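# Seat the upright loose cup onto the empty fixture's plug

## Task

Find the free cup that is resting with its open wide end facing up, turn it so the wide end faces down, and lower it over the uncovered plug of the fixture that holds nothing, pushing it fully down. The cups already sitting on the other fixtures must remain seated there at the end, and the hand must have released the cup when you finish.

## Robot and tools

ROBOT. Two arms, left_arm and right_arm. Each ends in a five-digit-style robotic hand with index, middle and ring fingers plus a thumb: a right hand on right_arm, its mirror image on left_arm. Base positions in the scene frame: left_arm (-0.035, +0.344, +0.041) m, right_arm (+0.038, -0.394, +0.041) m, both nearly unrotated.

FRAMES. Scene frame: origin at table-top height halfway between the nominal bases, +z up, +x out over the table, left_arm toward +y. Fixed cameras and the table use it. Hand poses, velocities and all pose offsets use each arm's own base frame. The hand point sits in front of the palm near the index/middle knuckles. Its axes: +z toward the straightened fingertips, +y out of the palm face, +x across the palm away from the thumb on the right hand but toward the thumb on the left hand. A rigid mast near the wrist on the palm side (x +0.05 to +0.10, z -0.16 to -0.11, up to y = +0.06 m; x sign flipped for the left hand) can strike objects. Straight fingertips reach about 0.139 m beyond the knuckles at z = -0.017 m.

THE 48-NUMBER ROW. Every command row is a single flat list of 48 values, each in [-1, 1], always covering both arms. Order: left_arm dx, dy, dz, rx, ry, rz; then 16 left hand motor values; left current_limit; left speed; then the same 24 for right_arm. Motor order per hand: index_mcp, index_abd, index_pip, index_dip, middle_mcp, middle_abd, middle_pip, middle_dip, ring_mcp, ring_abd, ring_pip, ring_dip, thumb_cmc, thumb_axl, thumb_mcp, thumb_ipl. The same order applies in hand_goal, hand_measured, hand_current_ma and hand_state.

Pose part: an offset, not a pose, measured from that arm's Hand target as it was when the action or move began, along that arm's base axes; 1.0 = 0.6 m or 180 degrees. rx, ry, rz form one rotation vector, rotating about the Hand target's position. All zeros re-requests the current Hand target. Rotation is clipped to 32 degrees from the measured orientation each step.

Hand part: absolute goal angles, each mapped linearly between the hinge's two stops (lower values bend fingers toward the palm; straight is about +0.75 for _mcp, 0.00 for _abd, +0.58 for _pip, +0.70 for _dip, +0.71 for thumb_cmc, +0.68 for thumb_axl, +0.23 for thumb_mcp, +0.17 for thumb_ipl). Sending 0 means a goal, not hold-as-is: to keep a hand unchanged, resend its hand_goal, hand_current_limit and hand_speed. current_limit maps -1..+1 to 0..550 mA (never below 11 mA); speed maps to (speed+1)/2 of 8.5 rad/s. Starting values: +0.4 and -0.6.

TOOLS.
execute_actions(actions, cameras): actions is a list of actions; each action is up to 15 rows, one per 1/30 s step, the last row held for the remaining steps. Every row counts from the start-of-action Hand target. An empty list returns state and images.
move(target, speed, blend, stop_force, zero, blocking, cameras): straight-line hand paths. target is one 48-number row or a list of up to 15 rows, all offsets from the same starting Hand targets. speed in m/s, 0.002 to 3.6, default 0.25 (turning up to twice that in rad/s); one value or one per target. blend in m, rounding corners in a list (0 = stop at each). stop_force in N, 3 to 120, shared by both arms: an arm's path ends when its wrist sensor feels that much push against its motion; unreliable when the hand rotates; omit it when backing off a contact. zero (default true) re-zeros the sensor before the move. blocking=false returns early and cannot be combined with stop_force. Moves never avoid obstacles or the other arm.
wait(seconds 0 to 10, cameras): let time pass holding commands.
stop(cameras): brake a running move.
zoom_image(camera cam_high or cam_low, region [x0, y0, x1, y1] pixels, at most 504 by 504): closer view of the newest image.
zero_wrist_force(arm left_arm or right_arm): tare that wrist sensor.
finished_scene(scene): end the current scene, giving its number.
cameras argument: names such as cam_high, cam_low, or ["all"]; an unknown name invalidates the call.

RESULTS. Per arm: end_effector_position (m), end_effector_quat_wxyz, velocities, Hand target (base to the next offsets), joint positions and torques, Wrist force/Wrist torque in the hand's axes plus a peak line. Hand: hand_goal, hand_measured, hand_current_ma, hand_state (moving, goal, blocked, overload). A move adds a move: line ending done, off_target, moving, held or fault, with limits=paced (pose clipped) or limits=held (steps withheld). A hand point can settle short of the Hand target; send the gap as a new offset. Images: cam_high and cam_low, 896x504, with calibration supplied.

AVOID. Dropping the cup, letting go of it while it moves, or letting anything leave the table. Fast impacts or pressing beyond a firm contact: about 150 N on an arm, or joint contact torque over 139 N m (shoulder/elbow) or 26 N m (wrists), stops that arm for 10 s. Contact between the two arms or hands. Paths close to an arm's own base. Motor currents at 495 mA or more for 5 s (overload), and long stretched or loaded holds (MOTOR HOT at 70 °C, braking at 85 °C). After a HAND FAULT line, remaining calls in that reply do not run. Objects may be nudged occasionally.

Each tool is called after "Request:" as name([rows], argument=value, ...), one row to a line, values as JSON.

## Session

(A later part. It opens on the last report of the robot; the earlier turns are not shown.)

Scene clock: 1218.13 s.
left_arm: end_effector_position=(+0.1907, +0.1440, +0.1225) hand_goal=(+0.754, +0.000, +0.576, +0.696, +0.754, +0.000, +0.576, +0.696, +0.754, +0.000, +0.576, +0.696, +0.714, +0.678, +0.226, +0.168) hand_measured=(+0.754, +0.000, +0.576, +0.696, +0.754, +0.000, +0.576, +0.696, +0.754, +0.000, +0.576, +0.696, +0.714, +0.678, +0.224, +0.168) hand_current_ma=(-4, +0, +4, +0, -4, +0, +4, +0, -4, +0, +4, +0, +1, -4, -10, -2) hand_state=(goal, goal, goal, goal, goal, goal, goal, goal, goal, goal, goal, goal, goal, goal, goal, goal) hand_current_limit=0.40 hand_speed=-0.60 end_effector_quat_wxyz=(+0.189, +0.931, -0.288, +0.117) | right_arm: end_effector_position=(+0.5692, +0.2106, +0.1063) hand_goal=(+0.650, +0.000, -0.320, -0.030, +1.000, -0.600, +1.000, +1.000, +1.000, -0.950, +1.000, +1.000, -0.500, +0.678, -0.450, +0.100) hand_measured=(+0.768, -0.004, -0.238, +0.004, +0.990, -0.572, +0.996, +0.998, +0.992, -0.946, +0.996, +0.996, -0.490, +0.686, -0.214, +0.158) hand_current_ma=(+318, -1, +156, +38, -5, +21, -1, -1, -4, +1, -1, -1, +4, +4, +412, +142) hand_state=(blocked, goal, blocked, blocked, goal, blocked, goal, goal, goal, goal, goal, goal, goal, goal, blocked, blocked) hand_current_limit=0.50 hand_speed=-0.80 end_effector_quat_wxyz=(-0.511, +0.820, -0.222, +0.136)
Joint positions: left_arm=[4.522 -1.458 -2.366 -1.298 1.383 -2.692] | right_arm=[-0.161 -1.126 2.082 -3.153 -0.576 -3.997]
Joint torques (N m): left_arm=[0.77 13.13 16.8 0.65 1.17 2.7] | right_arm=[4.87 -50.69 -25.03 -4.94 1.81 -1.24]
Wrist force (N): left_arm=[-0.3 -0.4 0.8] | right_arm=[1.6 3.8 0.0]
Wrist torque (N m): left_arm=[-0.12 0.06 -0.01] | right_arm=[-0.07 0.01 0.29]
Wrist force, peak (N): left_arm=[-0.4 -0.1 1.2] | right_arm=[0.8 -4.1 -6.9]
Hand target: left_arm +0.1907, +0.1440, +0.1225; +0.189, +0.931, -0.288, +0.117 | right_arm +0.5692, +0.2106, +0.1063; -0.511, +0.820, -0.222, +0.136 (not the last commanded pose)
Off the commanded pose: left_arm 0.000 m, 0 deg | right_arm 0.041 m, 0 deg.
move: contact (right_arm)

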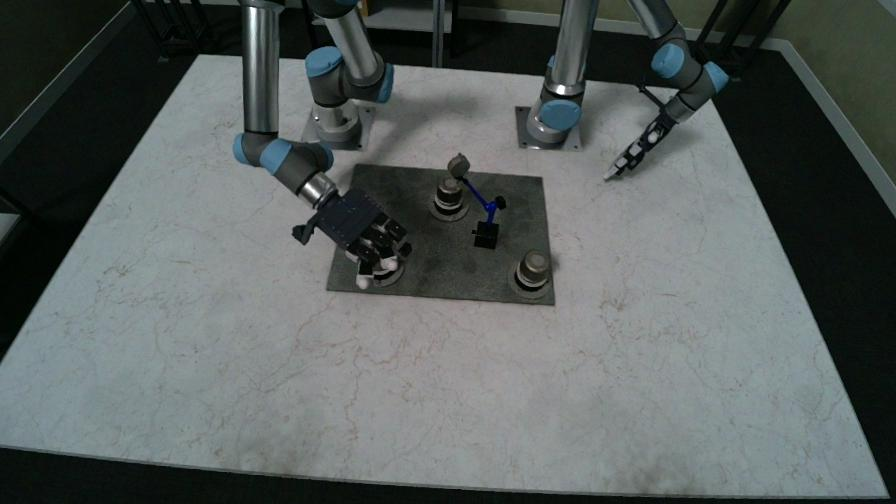

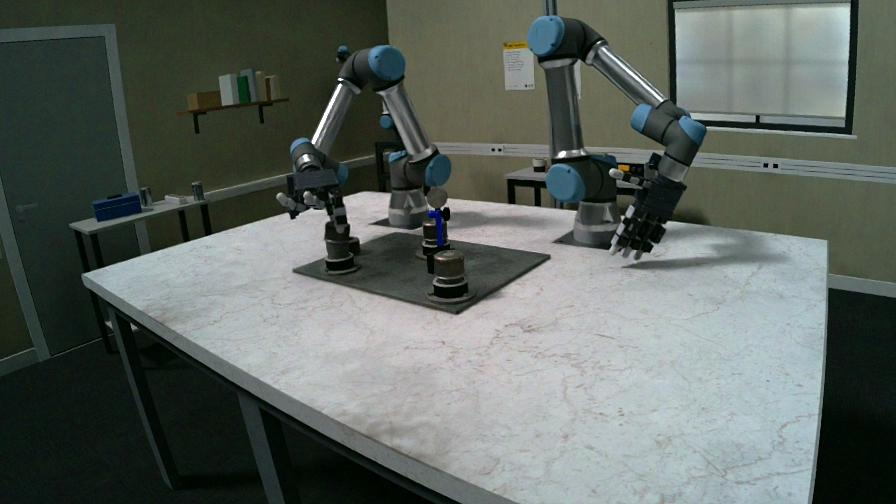

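Request:
move(target=[0,0,0,0,0,0,0.754,0,0.576,0.696,0.754,0,0.576,0.696,0.754,0,0.576,0.696,0.714,0.678,0.226,0.168,0.4,-0.6,0.0022,-0.0013,-0.0683,0,0,0,0.65,0,-0.32,-0.03,1,-0.6,1,1,1,-0.95,1,1,-0.5,0.678,-0.45,0.1,0.5,-0.8], speed=0.02, stop_force=8, cameras=["all"])

Request:
zoom_image(camera="cam_low", region=[305, 210, 365, 280])

Scene clock: 1225.33 s.
left_arm: end_effector_position=(+0.1907, +0.1440, +0.1225) hand_goal=(+0.754, +0.000, +0.576, +0.696, +0.754, +0.000, +0.576, +0.696, +0.754, +0.000, +0.576, +0.696, +0.714, +0.678, +0.226, +0.168) hand_measured=(+0.754, +0.000, +0.576, +0.696, +0.754, +0.000, +0.576, +0.696, +0.754, +0.000, +0.576, +0.696, +0.714, +0.678, +0.224, +0.168) hand_current_ma=(-4, +0, +4, +0, -4, +0, +4, +0, -4, +0, +4, +0, +1, -4, -10, -2) hand_state=(goal, goal, goal, goal, goal, goal, goal, goal, goal, goal, goal, goal, goal, goal, goal, goal) hand_current_limit=0.40 hand_speed=-0.60 end_effector_quat_wxyz=(+0.189, +0.931, -0.288, +0.117) | right_arm: end_effector_position=(+0.5694, +0.2106, +0.1059) hand_goal=(+0.650, +0.000, -0.320, -0.030, +1.000, -0.600, +1.000, +1.000, +1.000, -0.950, +1.000, +1.000, -0.500, +0.678, -0.450, +0.100) hand_measured=(+0.768, -0.004, -0.238, +0.000, +0.990, -0.572, +0.996, +0.998, +0.992, -0.946, +0.996, +0.996, -0.492, +0.686, -0.214, +0.158) hand_current_ma=(+318, -1, +156, +30, -5, +21, -1, -1, -4, +1, -1, -1, +4, +4, +413, +144) hand_state=(blocked, goal, blocked, blocked, goal, blocked, goal, goal, goal, goal, goal, goal, goal, goal, blocked, blocked) hand_current_limit=0.50 hand_speed=-0.80 end_effector_quat_wxyz=(-0.511, +0.820, -0.222, +0.136)
Joint positions: left_arm=[4.522 -1.458 -2.366 -1.298 1.383 -2.692] | right_arm=[-0.161 -1.124 2.082 -3.154 -0.576 -3.997]
Joint torques (N m): left_arm=[1.09 13.54 17.88 0.5 1.07 2.69] | right_arm=[4.42 -34.82 -25.63 -5 -0.22 0.8]
Wrist force (N): left_arm=[-0.3 -0.2 0.6] | right_arm=[1.1 4.2 1.4]
Wrist torque (N m): left_arm=[-0.07 0.06 -0.02] | right_arm=[0.06 0.07 0.29]
Wrist force, peak (N): left_arm=[-0.7 0.0 1.2] | right_arm=[0.5 -5.9 -5.9]
Hand target: left_arm +0.1907, +0.1440, +0.1225; +0.189, +0.931, -0.288, +0.117 | right_arm +0.5694, +0.2106, +0.1059; -0.511, +0.820, -0.222, +0.136 (not the last commanded pose)
Off the commanded pose: left_arm 0.000 m, 0 deg | right_arm 0.041 m, 0 deg.
move: contact (right_arm)

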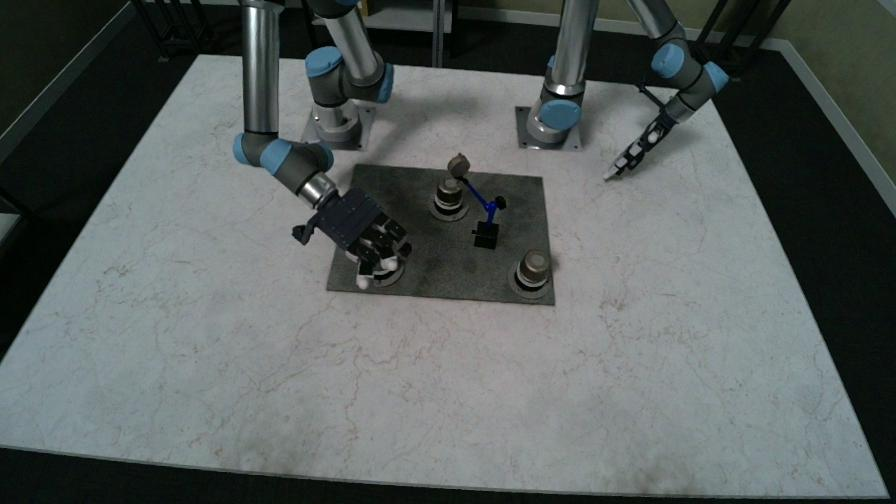

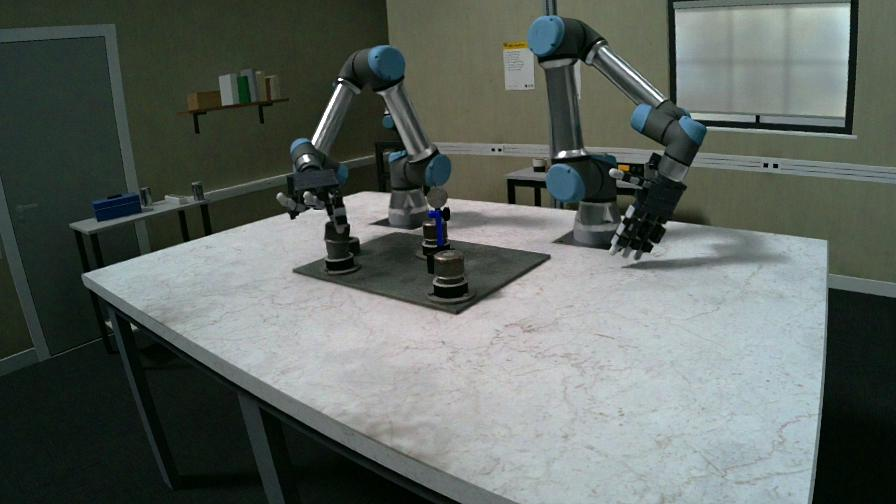

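Scaled by 7.200 from the camera's 896x504 image, which has a finer 1280x720 frame.

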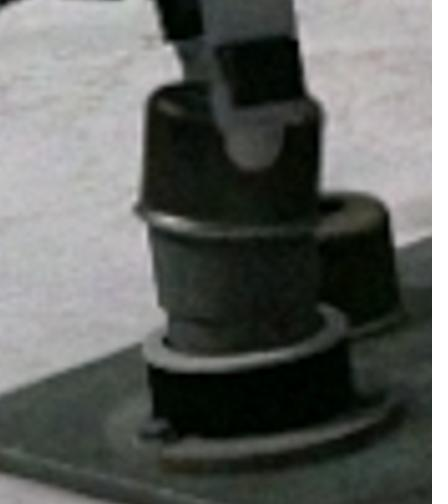

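Request:
move(target=[0,0,0,0,0,0,0.754,0,0.576,0.696,0.754,0,0.576,0.696,0.754,0,0.576,0.696,0.714,0.678,0.226,0.168,0.4,-0.6,0,0,0.007,0,0,0,0.65,0,-0.32,-0.03,1,-0.6,1,1,1,-0.95,1,1,-0.5,0.678,-0.45,0.1,0.5,-0.8], speed=0.03, cameras=["all"])

Request:
zoom_image(camera="cam_low", region=[305, 210, 365, 280])

Request:
zoom_image(camera="cam_high", region=[350, 230, 410, 290])

Scene clock: 1240.50 s.
left_arm: end_effector_position=(+0.1907, +0.1440, +0.1225) hand_goal=(+0.754, +0.000, +0.576, +0.696, +0.754, +0.000, +0.576, +0.696, +0.754, +0.000, +0.576, +0.696, +0.714, +0.678, +0.226, +0.168) hand_measured=(+0.754, +0.000, +0.576, +0.696, +0.754, +0.000, +0.576, +0.696, +0.754, +0.000, +0.576, +0.696, +0.714, +0.678, +0.224, +0.168) hand_current_ma=(-4, +0, +4, +0, -4, +0, +4, +0, -4, +0, +4, +0, +1, -4, -10, -2) hand_state=(goal, goal, goal, goal, goal, goal, goal, goal, goal, goal, goal, goal, goal, goal, goal, goal) hand_current_limit=0.40 hand_speed=-0.60 end_effector_quat_wxyz=(+0.189, +0.931, -0.288, +0.117) | right_arm: end_effector_position=(+0.5694, +0.2106, +0.1102) hand_goal=(+0.650, +0.000, -0.320, -0.030, +1.000, -0.600, +1.000, +1.000, +1.000, -0.950, +1.000, +1.000, -0.500, +0.678, -0.450, +0.100) hand_measured=(+0.768, -0.004, -0.238, +0.002, +0.990, -0.572, +0.996, +0.998, +0.992, -0.946, +0.996, +0.996, -0.500, +0.680, -0.214, +0.158) hand_current_ma=(+318, -1, +159, +34, -5, +21, -1, -1, -4, +1, -1, -1, +0, +0, +413, +144) hand_state=(blocked, goal, blocked, blocked, goal, blocked, goal, goal, goal, goal, goal, goal, goal, goal, blocked, blocked) hand_current_limit=0.50 hand_speed=-0.80 end_effector_quat_wxyz=(-0.511, +0.820, -0.222, +0.136)
Joint positions: left_arm=[4.522 -1.458 -2.366 -1.298 1.383 -2.692] | right_arm=[-0.161 -1.134 2.08 -3.143 -0.576 -3.997]
Joint torques (N m): left_arm=[0.16 14 17.75 0.63 1.04 2.59] | right_arm=[2.97 -34.42 -20.72 -3.49 0.06 0.6]
Wrist force (N): left_arm=[-0.2 -0.2 1.0] | right_arm=[0.6 2.5 0.8]
Wrist torque (N m): left_arm=[-0.11 0.05 -0.02] | right_arm=[-0.02 -0.01 0.31]
Wrist force, peak (N): left_arm=[-0.6 -0.1 1.0] | right_arm=[1.0 4.4 1.4]
Hand target: left_arm +0.1907, +0.1440, +0.1225; +0.189, +0.931, -0.288, +0.117 | right_arm +0.5694, +0.2106, +0.1101; -0.511, +0.820, -0.222, +0.136
Off the commanded pose: left_arm 0.000 m, 0 deg | right_arm 0.000 m, 0 deg.
move: done

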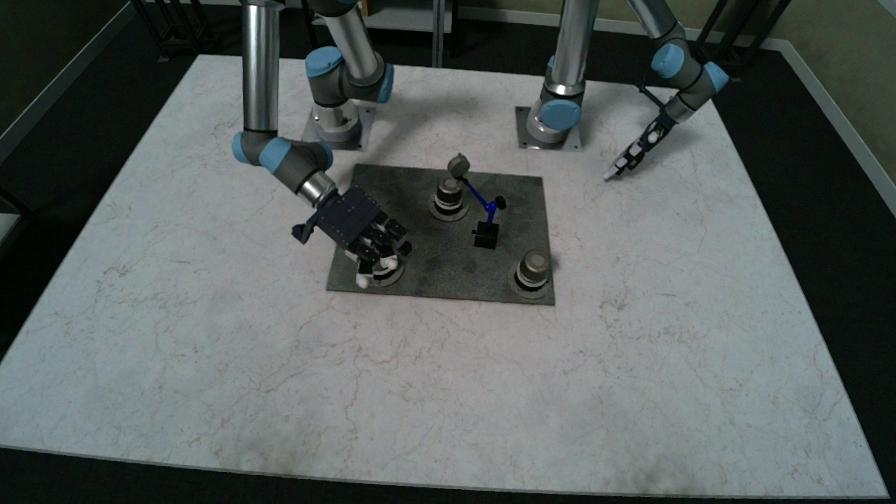

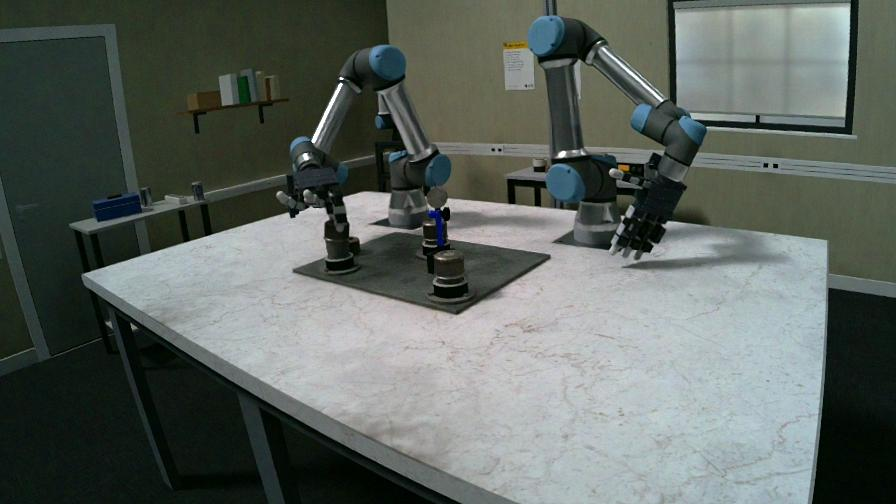

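Scaled by 7.200 from the camera's 896x504 image, which has a finer 1280x720 frame.

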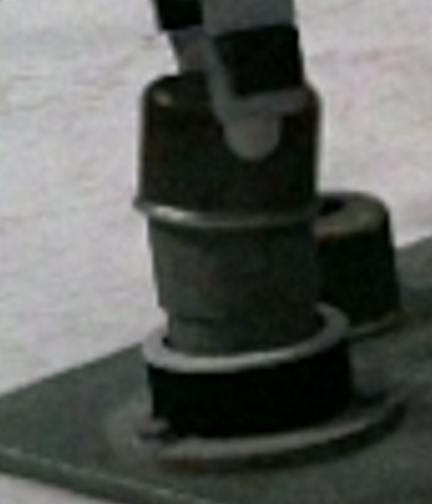

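Scaled by 8.400 from the camera's 896x504 image, which has a finer 1280x720 frame.

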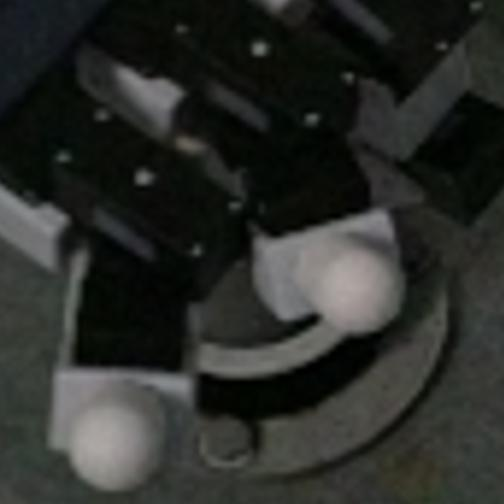

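Request:
execute_actions(actions=[])

Scene clock: 1264.27 s.
left_arm: end_effector_position=(+0.1907, +0.1440, +0.1225) hand_goal=(+0.754, +0.000, +0.576, +0.696, +0.754, +0.000, +0.576, +0.696, +0.754, +0.000, +0.576, +0.696, +0.714, +0.678, +0.226, +0.168) hand_measured=(+0.754, +0.000, +0.576, +0.696, +0.754, +0.000, +0.576, +0.696, +0.754, +0.000, +0.576, +0.696, +0.714, +0.678, +0.224, +0.168) hand_current_ma=(-4, +0, +4, +0, -4, +0, +4, +0, -4, +0, +4, +0, +1, -4, -10, -2) hand_state=(goal, goal, goal, goal, goal, goal, goal, goal, goal, goal, goal, goal, goal, goal, goal, goal) hand_current_limit=0.40 hand_speed=-0.60 end_effector_quat_wxyz=(+0.189, +0.931, -0.288, +0.117) | right_arm: end_effector_position=(+0.5694, +0.2106, +0.1101) hand_goal=(+0.650, +0.000, -0.320, -0.030, +1.000, -0.600, +1.000, +1.000, +1.000, -0.950, +1.000, +1.000, -0.500, +0.678, -0.450, +0.100) hand_measured=(+0.768, -0.004, -0.238, +0.002, +0.990, -0.572, +0.996, +0.998, +0.992, -0.946, +0.996, +0.996, -0.500, +0.680, -0.214, +0.158) hand_current_ma=(+318, -1, +159, +34, -5, +21, -1, -1, -4, +1, -1, -1, +0, +0, +413, +144) hand_state=(blocked, goal, blocked, blocked, goal, blocked, goal, goal, goal, goal, goal, goal, goal, goal, blocked, blocked) hand_current_limit=0.50 hand_speed=-0.80 end_effector_quat_wxyz=(-0.511, +0.820, -0.222, +0.136)
Joint positions: left_arm=[4.522 -1.458 -2.366 -1.298 1.383 -2.692] | right_arm=[-0.161 -1.134 2.08 -3.143 -0.576 -3.997]
Joint velocities: within noise
Joint torques (N m): left_arm=[1.57 13.75 17.88 0.4 1.17 2.76] | right_arm=[3.34 -27.7 -6.47 -5.04 0.86 -1.56]
Wrist force (N): left_arm=[-0.4 -0.3 0.8] | right_arm=[0.4 2.1 0.5]
Wrist torque (N m): left_arm=[-0.10 0.07 -0.03] | right_arm=[-0.05 0.00 0.30]
Wrist force, peak (N): left_arm=[-0.6 0.0 1.1] | right_arm=[0.6 2.8 0.8]
Hand target: left_arm +0.1907, +0.1440, +0.1225; +0.189, +0.931, -0.288, +0.117 | right_arm +0.5694, +0.2106, +0.1101; -0.511, +0.820, -0.222, +0.136
Off the commanded pose: left_arm 0.000 m, 0 deg | right_arm 0.000 m, 0 deg.

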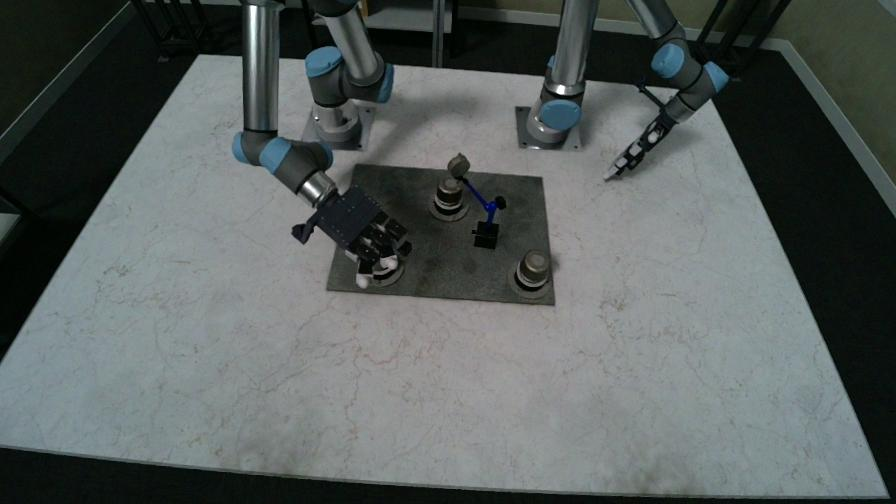

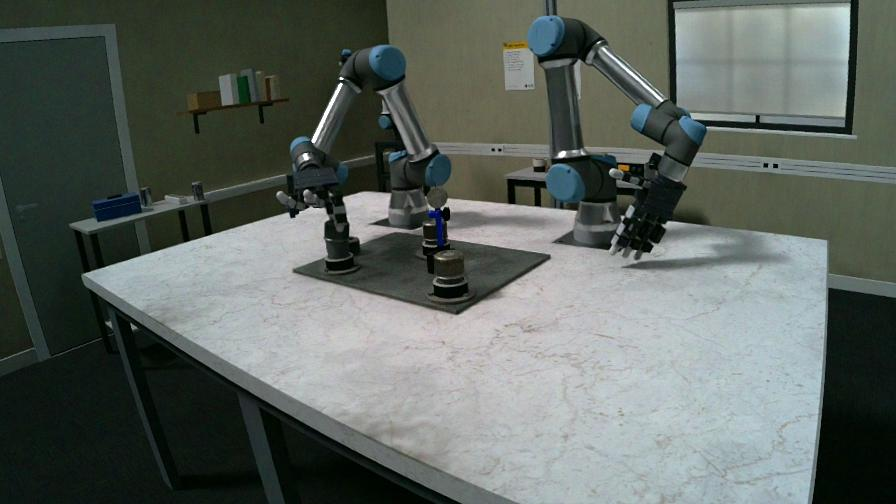

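Request:
zoom_image(camera="cam_low", region=[280, 180, 400, 290])

Request:
zoom_image(camera="cam_high", region=[330, 210, 430, 300])

Scaled by 4.200 from the camera's 896x504 image, which has a finer 1280x720 frame.

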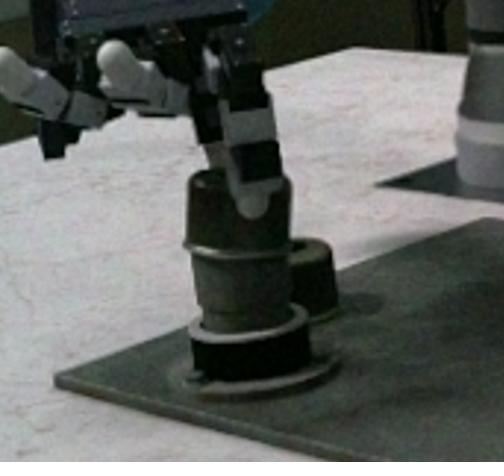

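Scaled by 5.040 from the camera's 896x504 image, which has a finer 1280x720 frame.

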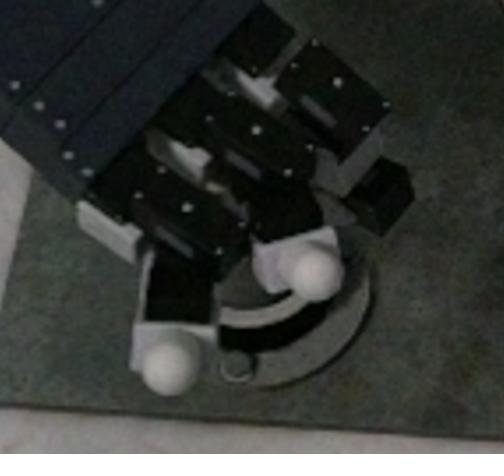

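Request:
zoom_image(camera="cam_low", region=[315, 215, 365, 280])

Scaled by 7.754 from the camera's 896x504 image, which has a finer 1280x720 frame.

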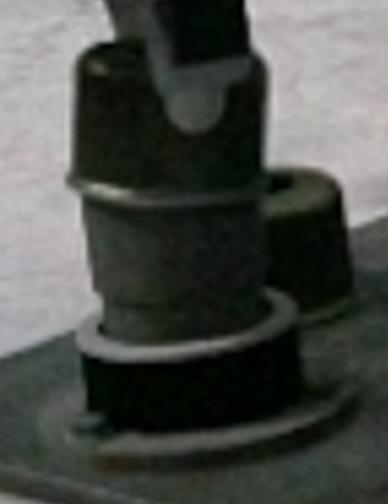

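Request:
move(target=[0,0,0,0,0,0,0.754,0,0.576,0.696,0.754,0,0.576,0.696,0.754,0,0.576,0.696,0.714,0.678,0.226,0.168,0.4,-0.6,0.0017,-0.001,-0.03,0,0,0,0.65,0,-0.32,-0.03,1,-0.6,1,1,1,-0.95,1,1,-0.5,0.678,-0.45,0.1,0.5,-0.8], speed=0.015, stop_force=5, cameras=["cam_low"])

Request:
zoom_image(camera="cam_low", region=[315, 215, 365, 280])

Scene clock: 1280.30 s.
left_arm: end_effector_position=(+0.1907, +0.1440, +0.1225) hand_goal=(+0.754, +0.000, +0.576, +0.696, +0.754, +0.000, +0.576, +0.696, +0.754, +0.000, +0.576, +0.696, +0.714, +0.678, +0.226, +0.168) hand_measured=(+0.754, +0.000, +0.576, +0.696, +0.754, +0.000, +0.576, +0.696, +0.754, +0.000, +0.576, +0.696, +0.714, +0.678, +0.224, +0.168) hand_current_ma=(-4, +0, +4, +0, -4, +0, +4, +0, -4, +0, +4, +0, +1, -4, -10, -2) hand_state=(goal, goal, goal, goal, goal, goal, goal, goal, goal, goal, goal, goal, goal, goal, goal, goal) hand_current_limit=0.40 hand_speed=-0.60 end_effector_quat_wxyz=(+0.189, +0.931, -0.288, +0.117) | right_arm: end_effector_position=(+0.5696, +0.2105, +0.1056) hand_goal=(+0.650, +0.000, -0.320, -0.030, +1.000, -0.600, +1.000, +1.000, +1.000, -0.950, +1.000, +1.000, -0.500, +0.678, -0.450, +0.100) hand_measured=(+0.768, -0.004, -0.238, +0.004, +0.990, -0.572, +0.996, +0.998, +0.992, -0.946, +0.996, +0.996, -0.500, +0.680, -0.214, +0.158) hand_current_ma=(+318, -1, +159, +36, -5, +21, -1, -1, -4, +1, -1, -1, +0, +0, +412, +144) hand_state=(blocked, goal, blocked, blocked, goal, blocked, goal, goal, goal, goal, goal, goal, goal, goal, blocked, blocked) hand_current_limit=0.50 hand_speed=-0.80 end_effector_quat_wxyz=(-0.511, +0.820, -0.221, +0.136)
Joint positions: left_arm=[4.522 -1.458 -2.366 -1.298 1.383 -2.692] | right_arm=[-0.161 -1.124 2.082 -3.154 -0.576 -3.998]
Joint torques (N m): left_arm=[-0.31 14.04 18.58 0.53 0.93 2.52] | right_arm=[8.53 -49.7 -24 -4.76 0.1 0.77]
Wrist force (N): left_arm=[-0.2 0.2 0.8] | right_arm=[1.3 4.4 1.2]
Wrist torque (N m): left_arm=[-0.03 0.05 -0.02] | right_arm=[-0.01 0.05 0.29]
Wrist force, peak (N): left_arm=[-0.8 -0.2 1.0] | right_arm=[0.5 -4.3 -5.9]
Hand target: left_arm +0.1907, +0.1440, +0.1225; +0.189, +0.931, -0.288, +0.117 | right_arm +0.5696, +0.2105, +0.1056; -0.511, +0.820, -0.221, +0.136 (not the last commanded pose)
Off the commanded pose: left_arm 0.000 m, 0 deg | right_arm 0.014 m, 0 deg.
move: contact (right_arm)
Images, in order (width x height): cam_low 896x504.

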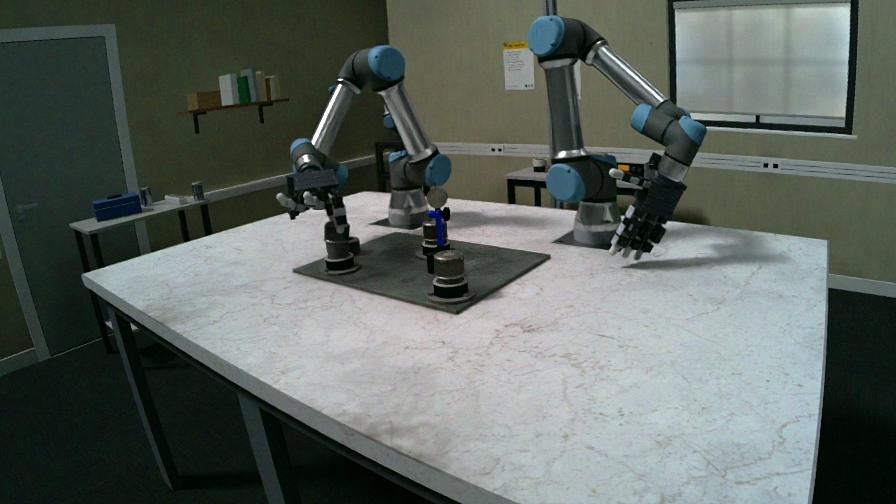

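Scaled by 7.754 from the camera's 896x504 image, which has a finer 1280x720 frame.

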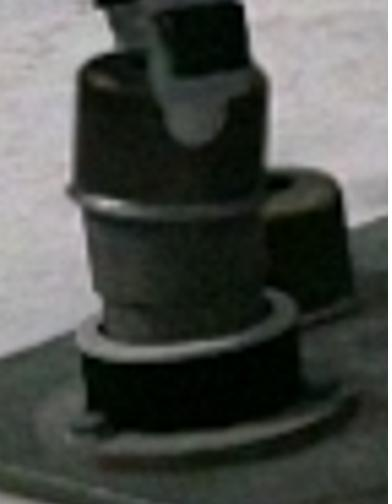

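Request:
move(target=[0,0,0,0,0,0,0.754,0,0.576,0.696,0.754,0,0.576,0.696,0.754,0,0.576,0.696,0.714,0.678,0.226,0.168,0.4,-0.6,0.0058,-0.0033,0.002,0,0,0,0.65,0,-0.32,-0.03,1,-0.6,1,1,1,-0.95,1,1,-0.5,0.678,-0.45,0.1,0.5,-0.8], speed=0.02, cameras=["cam_low"])

Request:
zoom_image(camera="cam_low", region=[315, 215, 365, 280])

Scene clock: 1290.70 s.
left_arm: end_effector_position=(+0.1907, +0.1440, +0.1225) hand_goal=(+0.754, +0.000, +0.576, +0.696, +0.754, +0.000, +0.576, +0.696, +0.754, +0.000, +0.576, +0.696, +0.714, +0.678, +0.226, +0.168) hand_measured=(+0.754, +0.000, +0.576, +0.696, +0.754, +0.000, +0.576, +0.696, +0.754, +0.000, +0.576, +0.696, +0.714, +0.678, +0.224, +0.168) hand_current_ma=(-4, +0, +4, +0, -4, +0, +4, +0, -4, +0, +4, +0, +1, -4, -10, -2) hand_state=(goal, goal, goal, goal, goal, goal, goal, goal, goal, goal, goal, goal, goal, goal, goal, goal) hand_current_limit=0.40 hand_speed=-0.60 end_effector_quat_wxyz=(+0.189, +0.931, -0.288, +0.117) | right_arm: end_effector_position=(+0.5732, +0.2085, +0.1069) hand_goal=(+0.650, +0.000, -0.320, -0.030, +1.000, -0.600, +1.000, +1.000, +1.000, -0.950, +1.000, +1.000, -0.500, +0.678, -0.450, +0.100) hand_measured=(+0.768, -0.002, -0.238, +0.004, +0.990, -0.572, +0.996, +0.998, +0.992, -0.946, +0.996, +0.996, -0.500, +0.680, -0.214, +0.158) hand_current_ma=(+318, +0, +159, +37, -5, +21, -1, -1, -4, +1, -1, -1, +0, +0, +412, +144) hand_state=(blocked, goal, blocked, blocked, goal, blocked, goal, goal, goal, goal, goal, goal, goal, goal, blocked, blocked) hand_current_limit=0.50 hand_speed=-0.80 end_effector_quat_wxyz=(-0.511, +0.820, -0.221, +0.136)
Joint positions: left_arm=[4.522 -1.458 -2.366 -1.298 1.383 -2.692] | right_arm=[-0.164 -1.122 2.072 -3.143 -0.574 -4.002]
Joint torques (N m): left_arm=[0.24 15.3 18.14 0.56 1.06 2.38] | right_arm=[-2.8 -29.33 -12.99 -3.47 3.47 -0.87]
Wrist force (N): left_arm=[-0.3 -0.2 0.5] | right_arm=[0.1 2.4 0.7]
Wrist torque (N m): left_arm=[-0.06 0.07 -0.02] | right_arm=[-0.04 0.00 0.31]
Wrist force, peak (N): left_arm=[-0.3 -0.1 1.2] | right_arm=[0.9 4.9 1.3]
Hand target: left_arm +0.1907, +0.1440, +0.1225; +0.189, +0.931, -0.288, +0.117 | right_arm +0.5731, +0.2085, +0.1068; -0.511, +0.820, -0.221, +0.136
Off the commanded pose: left_arm 0.000 m, 0 deg | right_arm 0.000 m, 0 deg.
move: done
Images, in order (width x height): cam_low 896x504.

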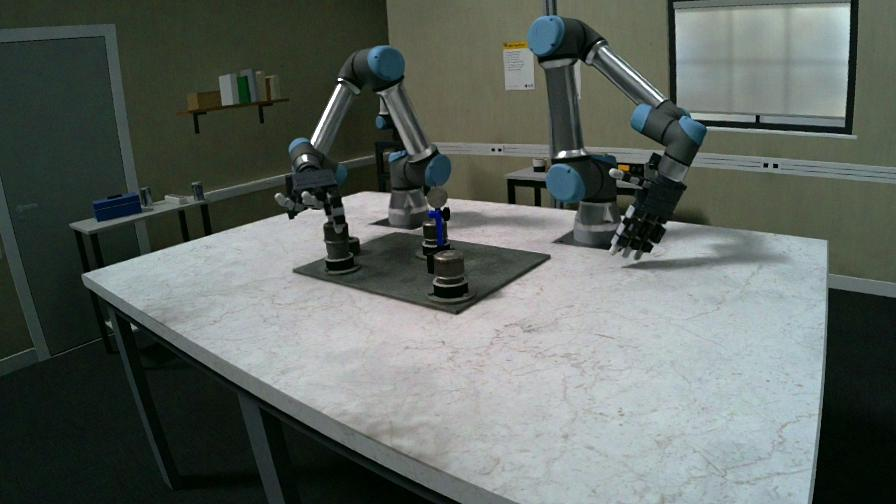

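Scaled by 7.754 from the camera's 896x504 image, which has a finer 1280x720 frame.

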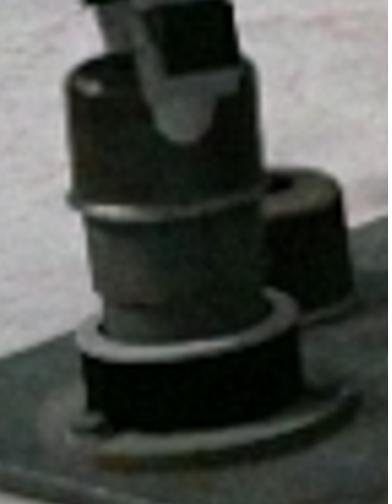

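Request:
move(target=[0,0,0,0,0,0,0.754,0,0.576,0.696,0.754,0,0.576,0.696,0.754,0,0.576,0.696,0.714,0.678,0.226,0.168,0.4,-0.6,0.0015,-0.0008,-0.03,0,0,0,0.65,0,-0.32,-0.03,1,-0.6,1,1,1,-0.95,1,1,-0.5,0.678,-0.45,0.1,0.5,-0.8], speed=0.015, stop_force=5, cameras=["cam_low"])

Request:
zoom_image(camera="cam_low", region=[315, 215, 365, 280])

Scene clock: 1298.80 s.
left_arm: end_effector_position=(+0.1907, +0.1440, +0.1225) hand_goal=(+0.754, +0.000, +0.576, +0.696, +0.754, +0.000, +0.576, +0.696, +0.754, +0.000, +0.576, +0.696, +0.714, +0.678, +0.226, +0.168) hand_measured=(+0.754, +0.000, +0.576, +0.696, +0.754, +0.000, +0.576, +0.696, +0.754, +0.000, +0.576, +0.696, +0.714, +0.678, +0.224, +0.168) hand_current_ma=(-4, +0, +4, +0, -4, +0, +4, +0, -4, +0, +4, +0, +1, -4, -10, -2) hand_state=(goal, goal, goal, goal, goal, goal, goal, goal, goal, goal, goal, goal, goal, goal, goal, goal) hand_current_limit=0.40 hand_speed=-0.60 end_effector_quat_wxyz=(+0.189, +0.931, -0.288, +0.117) | right_arm: end_effector_position=(+0.5740, +0.2080, +0.0888) hand_goal=(+0.650, +0.000, -0.320, -0.030, +1.000, -0.600, +1.000, +1.000, +1.000, -0.950, +1.000, +1.000, -0.500, +0.678, -0.450, +0.100) hand_measured=(+0.768, -0.002, -0.238, +0.004, +0.990, -0.572, +0.996, +0.998, +0.992, -0.946, +0.996, +0.996, -0.500, +0.680, -0.214, +0.158) hand_current_ma=(+318, +0, +159, +37, -5, +21, -1, -1, -4, +1, -1, -1, +0, +0, +413, +144) hand_state=(blocked, goal, blocked, blocked, goal, blocked, goal, goal, goal, goal, goal, goal, goal, goal, blocked, blocked) hand_current_limit=0.50 hand_speed=-0.80 end_effector_quat_wxyz=(-0.511, +0.820, -0.221, +0.136)
Joint positions: left_arm=[4.522 -1.458 -2.366 -1.298 1.383 -2.692] | right_arm=[-0.164 -1.081 2.077 -3.187 -0.574 -4.003]
Joint torques (N m): left_arm=[0.7 14.39 17.44 0.53 1.19 2.48] | right_arm=[-5.11 -51.88 -14.2 -1.1 3.1 0.69]
Wrist force (N): left_arm=[-0.2 -0.5 0.6] | right_arm=[0.3 2.7 0.5]
Wrist torque (N m): left_arm=[-0.11 0.05 -0.01] | right_arm=[-0.03 -0.04 0.32]
Wrist force, peak (N): left_arm=[-0.3 -0.5 1.1] | right_arm=[0.2 2.8 0.8]
Hand target: left_arm +0.1907, +0.1440, +0.1225; +0.189, +0.931, -0.288, +0.117 | right_arm +0.5740, +0.2080, +0.0888; -0.511, +0.820, -0.221, +0.136
Off the commanded pose: left_arm 0.000 m, 0 deg | right_arm 0.000 m, 0 deg.
move: done
Images, in order (width x height): cam_low 896x504.

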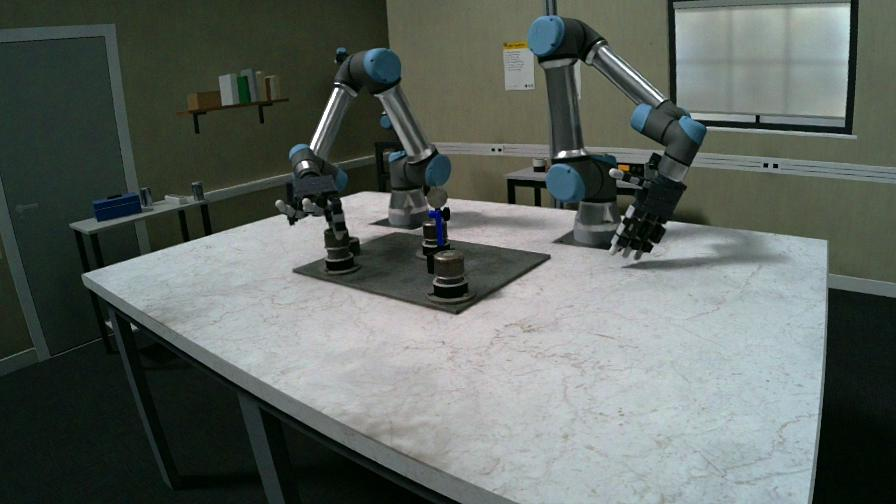

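Scaled by 7.754 from the camera's 896x504 image, which has a finer 1280x720 frame.

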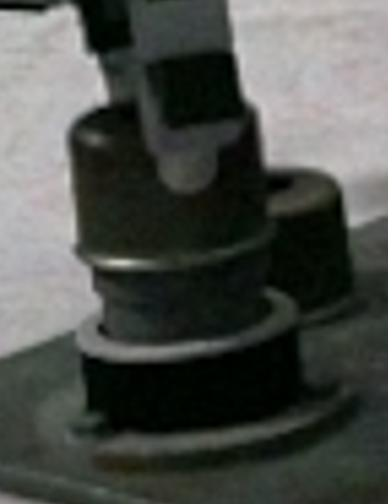

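Request:
move(target=[0,0,0,0,0,0,0.754,0,0.576,0.696,0.754,0,0.576,0.696,0.754,0,0.576,0.696,0.714,0.678,0.226,0.168,0.4,-0.6,0.0007,-0.0004,-0.05,0,0,0,0.65,0,-0.32,-0.03,1,-0.6,1,1,1,-0.95,1,1,-0.5,0.678,-0.45,0.1,0.5,-0.8], speed=0.02, stop_force=6, cameras=["cam_low"])

Request:
zoom_image(camera="cam_low", region=[315, 215, 365, 280])

Scene clock: 1304.80 s.
left_arm: end_effector_position=(+0.1907, +0.1440, +0.1225) hand_goal=(+0.754, +0.000, +0.576, +0.696, +0.754, +0.000, +0.576, +0.696, +0.754, +0.000, +0.576, +0.696, +0.714, +0.678, +0.226, +0.168) hand_measured=(+0.754, +0.000, +0.576, +0.696, +0.754, +0.000, +0.576, +0.696, +0.754, +0.000, +0.576, +0.696, +0.714, +0.678, +0.224, +0.168) hand_current_ma=(-4, +0, +4, +0, -4, +0, +4, +0, -4, +0, +4, +0, +1, -4, -10, -2) hand_state=(goal, goal, goal, goal, goal, goal, goal, goal, goal, goal, goal, goal, goal, goal, goal, goal) hand_current_limit=0.40 hand_speed=-0.60 end_effector_quat_wxyz=(+0.189, +0.931, -0.288, +0.117) | right_arm: end_effector_position=(+0.5742, +0.2079, +0.0744) hand_goal=(+0.650, +0.000, -0.320, -0.030, +1.000, -0.600, +1.000, +1.000, +1.000, -0.950, +1.000, +1.000, -0.500, +0.678, -0.450, +0.100) hand_measured=(+0.768, -0.002, -0.236, +0.004, +0.990, -0.572, +0.996, +0.998, +0.992, -0.946, +0.996, +0.996, -0.502, +0.678, -0.214, +0.158) hand_current_ma=(+318, +0, +161, +37, -5, +21, -1, -1, -4, +1, -1, -1, -1, +0, +412, +144) hand_state=(blocked, goal, blocked, blocked, goal, blocked, goal, goal, goal, goal, goal, goal, goal, goal, blocked, blocked) hand_current_limit=0.50 hand_speed=-0.80 end_effector_quat_wxyz=(-0.511, +0.820, -0.221, +0.136)
Joint positions: left_arm=[4.522 -1.458 -2.366 -1.298 1.383 -2.692] | right_arm=[-0.165 -1.048 2.08 -3.224 -0.574 -4.003]
Joint torques (N m): left_arm=[0.1 14.56 18.99 0.35 1.08 2.53] | right_arm=[3.72 -51.78 -23.76 -4.91 -0.2 -0.93]
Wrist force (N): left_arm=[-0.4 0.0 0.7] | right_arm=[0.5 1.8 1.2]
Wrist torque (N m): left_arm=[-0.05 0.08 -0.03] | right_arm=[-0.03 -0.01 0.31]
Wrist force, peak (N): left_arm=[-0.5 -0.5 1.1] | right_arm=[0.6 -4.5 -4.0]
Hand target: left_arm +0.1907, +0.1440, +0.1225; +0.189, +0.931, -0.288, +0.117 | right_arm +0.5742, +0.2079, +0.0744; -0.511, +0.820, -0.221, +0.136 (not the last commanded pose)
Off the commanded pose: left_arm 0.000 m, 0 deg | right_arm 0.016 m, 0 deg.
move: contact (right_arm)
Images, in order (width x height): cam_low 896x504.

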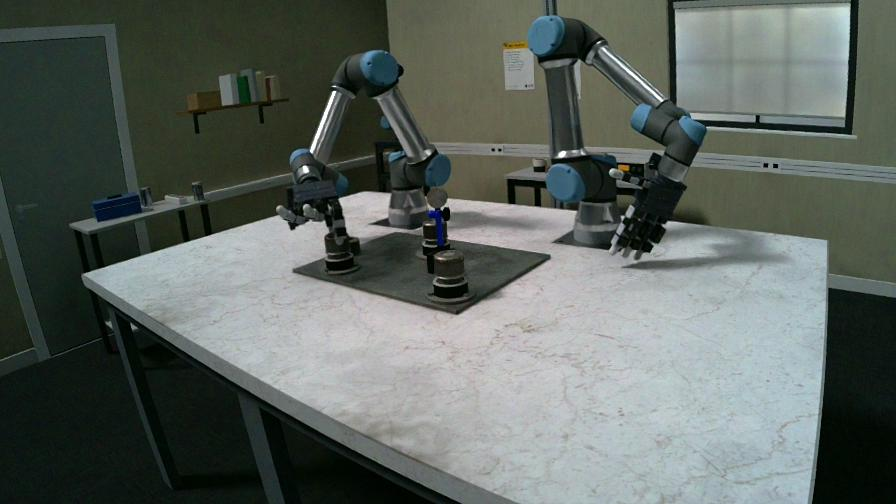

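Scaled by 7.754 from the camera's 896x504 image, which has a finer 1280x720 frame.

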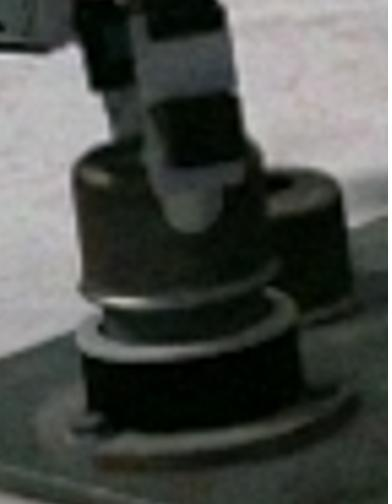

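Request:
zoom_image(camera="cam_low", region=[420, 240, 485, 310])

Scaled by 7.200 from the camera's 896x504 image, which has a finer 1280x720 frame.

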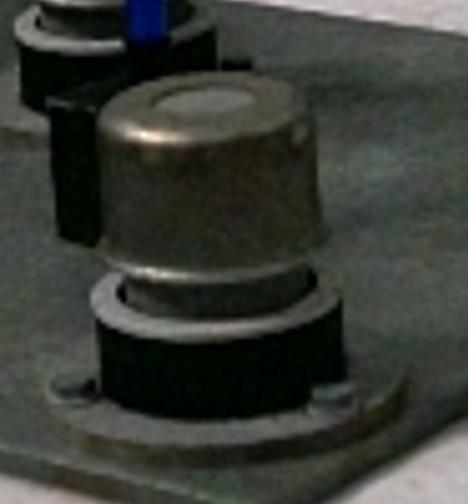

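Request:
move(target=[0,0,0,0,0,0,0.754,0,0.576,0.696,0.754,0,0.576,0.696,0.754,0,0.576,0.696,0.714,0.678,0.226,0.168,0.4,-0.6,0.0005,-0.0003,-0.04,0,0,0,0.65,0,-0.32,-0.03,1,-0.6,1,1,1,-0.95,1,1,-0.5,0.678,-0.45,0.1,0.5,-0.8], speed=0.01, stop_force=10, cameras=["cam_low"])

Request:
zoom_image(camera="cam_low", region=[315, 215, 365, 280])

Scene clock: 1314.63 s.
left_arm: end_effector_position=(+0.1907, +0.1440, +0.1225) hand_goal=(+0.754, +0.000, +0.576, +0.696, +0.754, +0.000, +0.576, +0.696, +0.754, +0.000, +0.576, +0.696, +0.714, +0.678, +0.226, +0.168) hand_measured=(+0.754, +0.000, +0.576, +0.696, +0.754, +0.000, +0.576, +0.696, +0.754, +0.000, +0.576, +0.696, +0.714, +0.678, +0.224, +0.168) hand_current_ma=(-4, +0, +4, +0, -4, +0, +4, +0, -4, +0, +4, +0, +1, -4, -10, -2) hand_state=(goal, goal, goal, goal, goal, goal, goal, goal, goal, goal, goal, goal, goal, goal, goal, goal) hand_current_limit=0.40 hand_speed=-0.60 end_effector_quat_wxyz=(+0.189, +0.931, -0.288, +0.117) | right_arm: end_effector_position=(+0.5743, +0.2079, +0.0736) hand_goal=(+0.650, +0.000, -0.320, -0.030, +1.000, -0.600, +1.000, +1.000, +1.000, -0.950, +1.000, +1.000, -0.500, +0.678, -0.450, +0.100) hand_measured=(+0.768, -0.002, -0.236, +0.000, +0.990, -0.572, +0.996, +0.998, +0.992, -0.946, +0.996, +0.996, -0.502, +0.678, -0.214, +0.158) hand_current_ma=(+318, +0, +162, +30, -5, +21, -1, -1, -4, +1, -1, -1, -1, +0, +412, +144) hand_state=(blocked, goal, blocked, blocked, goal, blocked, goal, goal, goal, goal, goal, goal, goal, goal, blocked, blocked) hand_current_limit=0.50 hand_speed=-0.80 end_effector_quat_wxyz=(-0.511, +0.820, -0.221, +0.136)
Joint positions: left_arm=[4.522 -1.458 -2.366 -1.298 1.383 -2.692] | right_arm=[-0.164 -1.045 2.08 -3.226 -0.574 -4.003]
Joint torques (N m): left_arm=[-0.71 13.95 19.04 0.42 1.05 2.54] | right_arm=[5.95 -51.05 -8.85 -2.36 -0.28 0.14]
Wrist force (N): left_arm=[-0.4 -0.2 0.8] | right_arm=[0.4 0.7 1.0]
Wrist torque (N m): left_arm=[-0.09 0.08 -0.03] | right_arm=[0.01 0.00 0.33]
Wrist force, peak (N): left_arm=[-0.5 0.1 1.1] | right_arm=[0.2 -7.0 -4.5]
Hand target: left_arm +0.1907, +0.1440, +0.1225; +0.189, +0.931, -0.288, +0.117 | right_arm +0.5743, +0.2079, +0.0736; -0.511, +0.820, -0.221, +0.136 (not the last commanded pose)
Off the commanded pose: left_arm 0.000 m, 0 deg | right_arm 0.023 m, 0 deg.
move: contact (right_arm)
Images, in order (width x height): cam_low 896x504.

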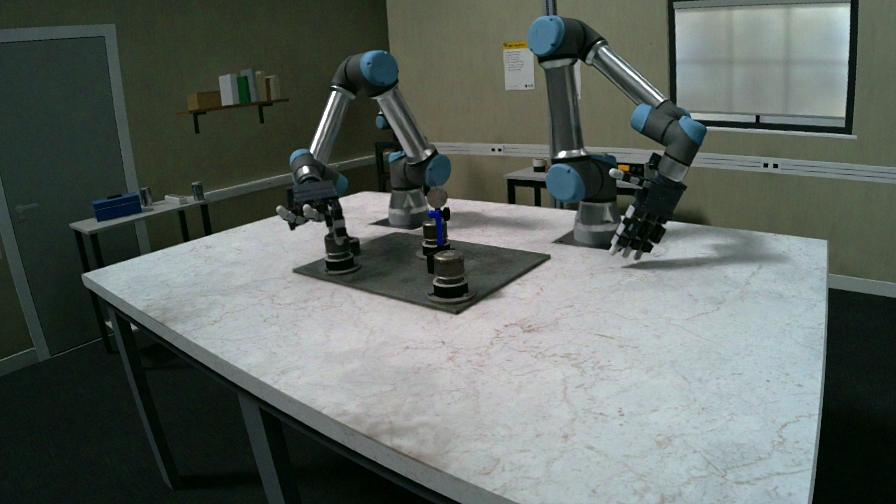

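Scaled by 7.754 from the camera's 896x504 image, which has a finer 1280x720 frame.

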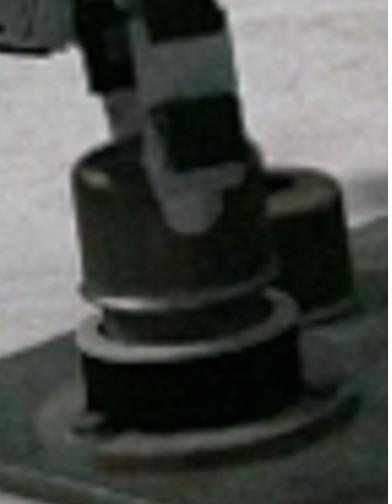

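Request:
move(target=[0,0,0,0,0,0,0.754,0,0.576,0.696,0.754,0,0.576,0.696,0.754,0,0.576,0.696,0.714,0.678,0.226,0.168,0.4,-0.6,0,0,0,0,0,0,0.92,0,-0.1,0.03,1,-0.6,1,1,1,-0.95,1,1,-0.5,0.678,-0.1,0.15,0.2,-0.8], speed=0.05)

Request:
move(target=[0,0,0,0,0,0,0.754,0,0.576,0.696,0.754,0,0.576,0.696,0.754,0,0.576,0.696,0.714,0.678,0.226,0.168,0.4,-0.6,0,0,0.12,0,0,0,0.92,0,-0.1,0.03,1,-0.6,1,1,1,-0.95,1,1,-0.5,0.678,-0.1,0.15,0.2,-0.8], speed=0.05, cameras=["cam_low", "cam_high"])

Request:
zoom_image(camera="cam_low", region=[310, 195, 370, 280])

Scene clock: 1322.83 s.
left_arm: end_effector_position=(+0.1907, +0.1440, +0.1225) hand_goal=(+0.754, +0.000, +0.576, +0.696, +0.754, +0.000, +0.576, +0.696, +0.754, +0.000, +0.576, +0.696, +0.714, +0.678, +0.226, +0.168) hand_measured=(+0.754, +0.000, +0.576, +0.696, +0.754, +0.000, +0.576, +0.696, +0.754, +0.000, +0.576, +0.696, +0.714, +0.678, +0.224, +0.168) hand_current_ma=(-4, +0, +4, +0, -4, +0, +4, +0, -4, +0, +4, +0, +1, -4, -10, -2) hand_state=(goal, goal, goal, goal, goal, goal, goal, goal, goal, goal, goal, goal, goal, goal, goal, goal) hand_current_limit=0.40 hand_speed=-0.60 end_effector_quat_wxyz=(+0.189, +0.931, -0.288, +0.117) | right_arm: end_effector_position=(+0.5743, +0.2079, +0.0736) hand_goal=(+0.920, +0.000, -0.100, +0.030, +1.000, -0.600, +1.000, +1.000, +1.000, -0.950, +1.000, +1.000, -0.500, +0.678, -0.100, +0.150) hand_measured=(+0.900, -0.002, -0.106, +0.030, +0.990, -0.572, +0.996, +0.998, +0.992, -0.946, +0.996, +0.996, -0.502, +0.678, -0.102, +0.152) hand_current_ma=(-17, +0, -2, +0, -5, +21, -1, -1, -4, +1, -1, -1, -1, +0, +0, +1) hand_state=(blocked, goal, goal, goal, goal, blocked, goal, goal, goal, goal, goal, goal, goal, goal, goal, goal) hand_current_limit=0.20 hand_speed=-0.80 end_effector_quat_wxyz=(-0.511, +0.820, -0.221, +0.136)
Joint positions: left_arm=[4.522 -1.458 -2.366 -1.298 1.383 -2.692] | right_arm=[-0.164 -1.046 2.08 -3.226 -0.574 -4.003]
Joint torques (N m): left_arm=[0.32 13.39 17.39 0.25 1.01 2.64] | right_arm=[6.27 -45.18 -14.14 -4.12 -0.36 -0.28]
Wrist force (N): left_arm=[-0.4 -0.3 1.0] | right_arm=[0.7 -0.1 0.3]
Wrist torque (N m): left_arm=[-0.11 0.09 -0.03] | right_arm=[-0.03 -0.04 0.36]
Wrist force, peak (N): left_arm=[-0.2 -0.3 1.2] | right_arm=[0.6 -1.4 -1.9]
Hand target: left_arm +0.1907, +0.1440, +0.1225; +0.189, +0.931, -0.288, +0.117 | right_arm +0.5743, +0.2079, +0.0736; -0.511, +0.820, -0.221, +0.136
Off the commanded pose: left_arm 0.000 m, 0 deg | right_arm 0.000 m, 0 deg.
move: done

Scene clock: 1324.60 s.
left_arm: end_effector_position=(+0.1907, +0.1440, +0.1225) hand_goal=(+0.754, +0.000, +0.576, +0.696, +0.754, +0.000, +0.576, +0.696, +0.754, +0.000, +0.576, +0.696, +0.714, +0.678, +0.226, +0.168) hand_measured=(+0.754, +0.000, +0.576, +0.696, +0.754, +0.000, +0.576, +0.696, +0.754, +0.000, +0.576, +0.696, +0.714, +0.678, +0.224, +0.168) hand_current_ma=(-4, +0, +4, +0, -4, +0, +4, +0, -4, +0, +4, +0, +1, -4, -10, -2) hand_state=(goal, goal, goal, goal, goal, goal, goal, goal, goal, goal, goal, goal, goal, goal, goal, goal) hand_current_limit=0.40 hand_speed=-0.60 end_effector_quat_wxyz=(+0.189, +0.931, -0.288, +0.117) | right_arm: end_effector_position=(+0.5744, +0.2079, +0.1457) hand_goal=(+0.920, +0.000, -0.100, +0.030, +1.000, -0.600, +1.000, +1.000, +1.000, -0.950, +1.000, +1.000, -0.500, +0.678, -0.100, +0.150) hand_measured=(+0.900, -0.002, -0.106, +0.030, +0.990, -0.572, +0.996, +0.998, +0.992, -0.946, +0.996, +0.996, -0.502, +0.678, -0.102, +0.152) hand_current_ma=(-16, +0, -2, +0, -5, +21, -1, -1, -4, +1, -1, -1, -1, +0, +0, +1) hand_state=(goal, goal, goal, goal, goal, blocked, goal, goal, goal, goal, goal, goal, goal, goal, goal, goal) hand_current_limit=0.20 hand_speed=-0.80 end_effector_quat_wxyz=(-0.511, +0.820, -0.221, +0.136)
Joint positions: left_arm=[4.522 -1.458 -2.366 -1.298 1.383 -2.692] | right_arm=[-0.164 -1.201 2.047 -3.038 -0.574 -4.003]
Joint torques (N m): left_arm=[0.08 14.69 18.08 0.14 1.2 2.62] | right_arm=[5.35 -24.25 -6.19 -4.95 -0.25 -1.48]
Wrist force (N): left_arm=[-0.5 0.0 0.3] | right_arm=[0.6 0.0 0.3]
Wrist torque (N m): left_arm=[-0.03 0.07 -0.04] | right_arm=[-0.02 -0.03 0.36]
Wrist force, peak (N): left_arm=[-0.3 -0.2 1.1] | right_arm=[0.6 -0.6 0.4]
Hand target: left_arm +0.1907, +0.1440, +0.1225; +0.189, +0.931, -0.288, +0.117 | right_arm +0.5743, +0.2079, +0.1456; -0.511, +0.820, -0.221, +0.136
Off the commanded pose: left_arm 0.000 m, 0 deg | right_arm 0.000 m, 0 deg.
move: done

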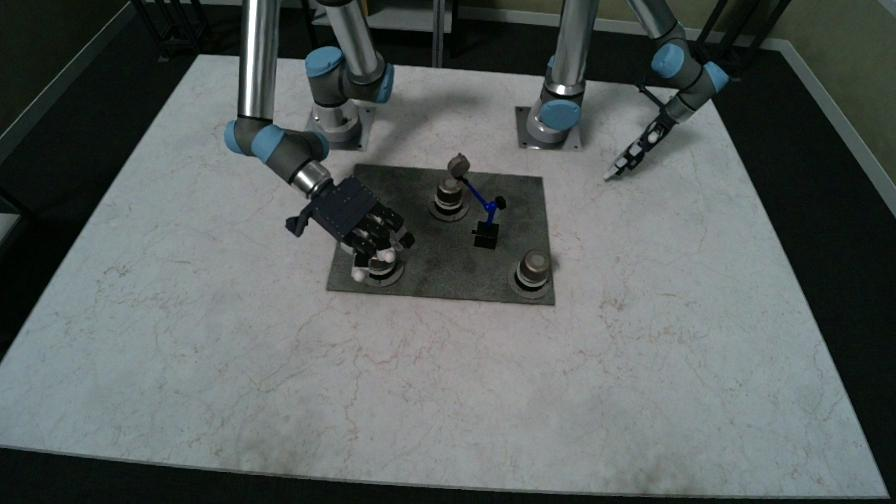

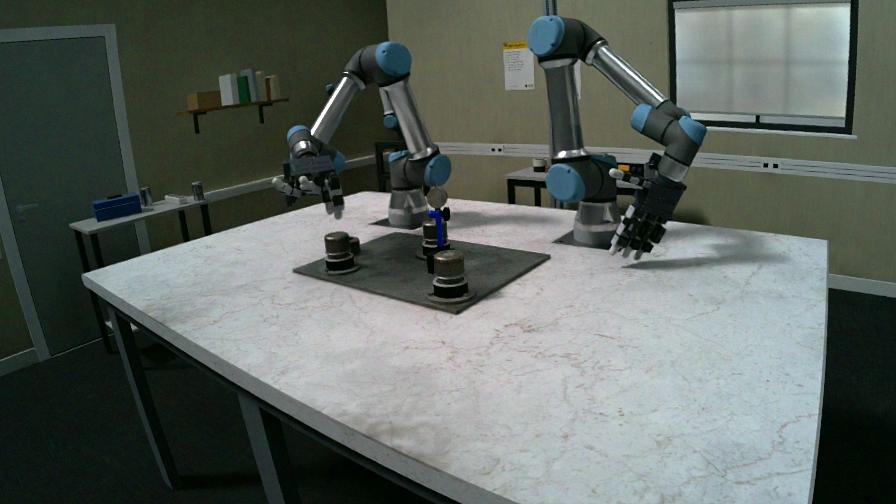

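Scaled by 5.929 from the camera's 896x504 image, which has a finer 1280x720 frame.

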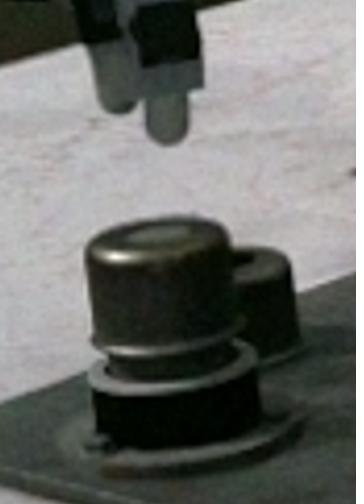

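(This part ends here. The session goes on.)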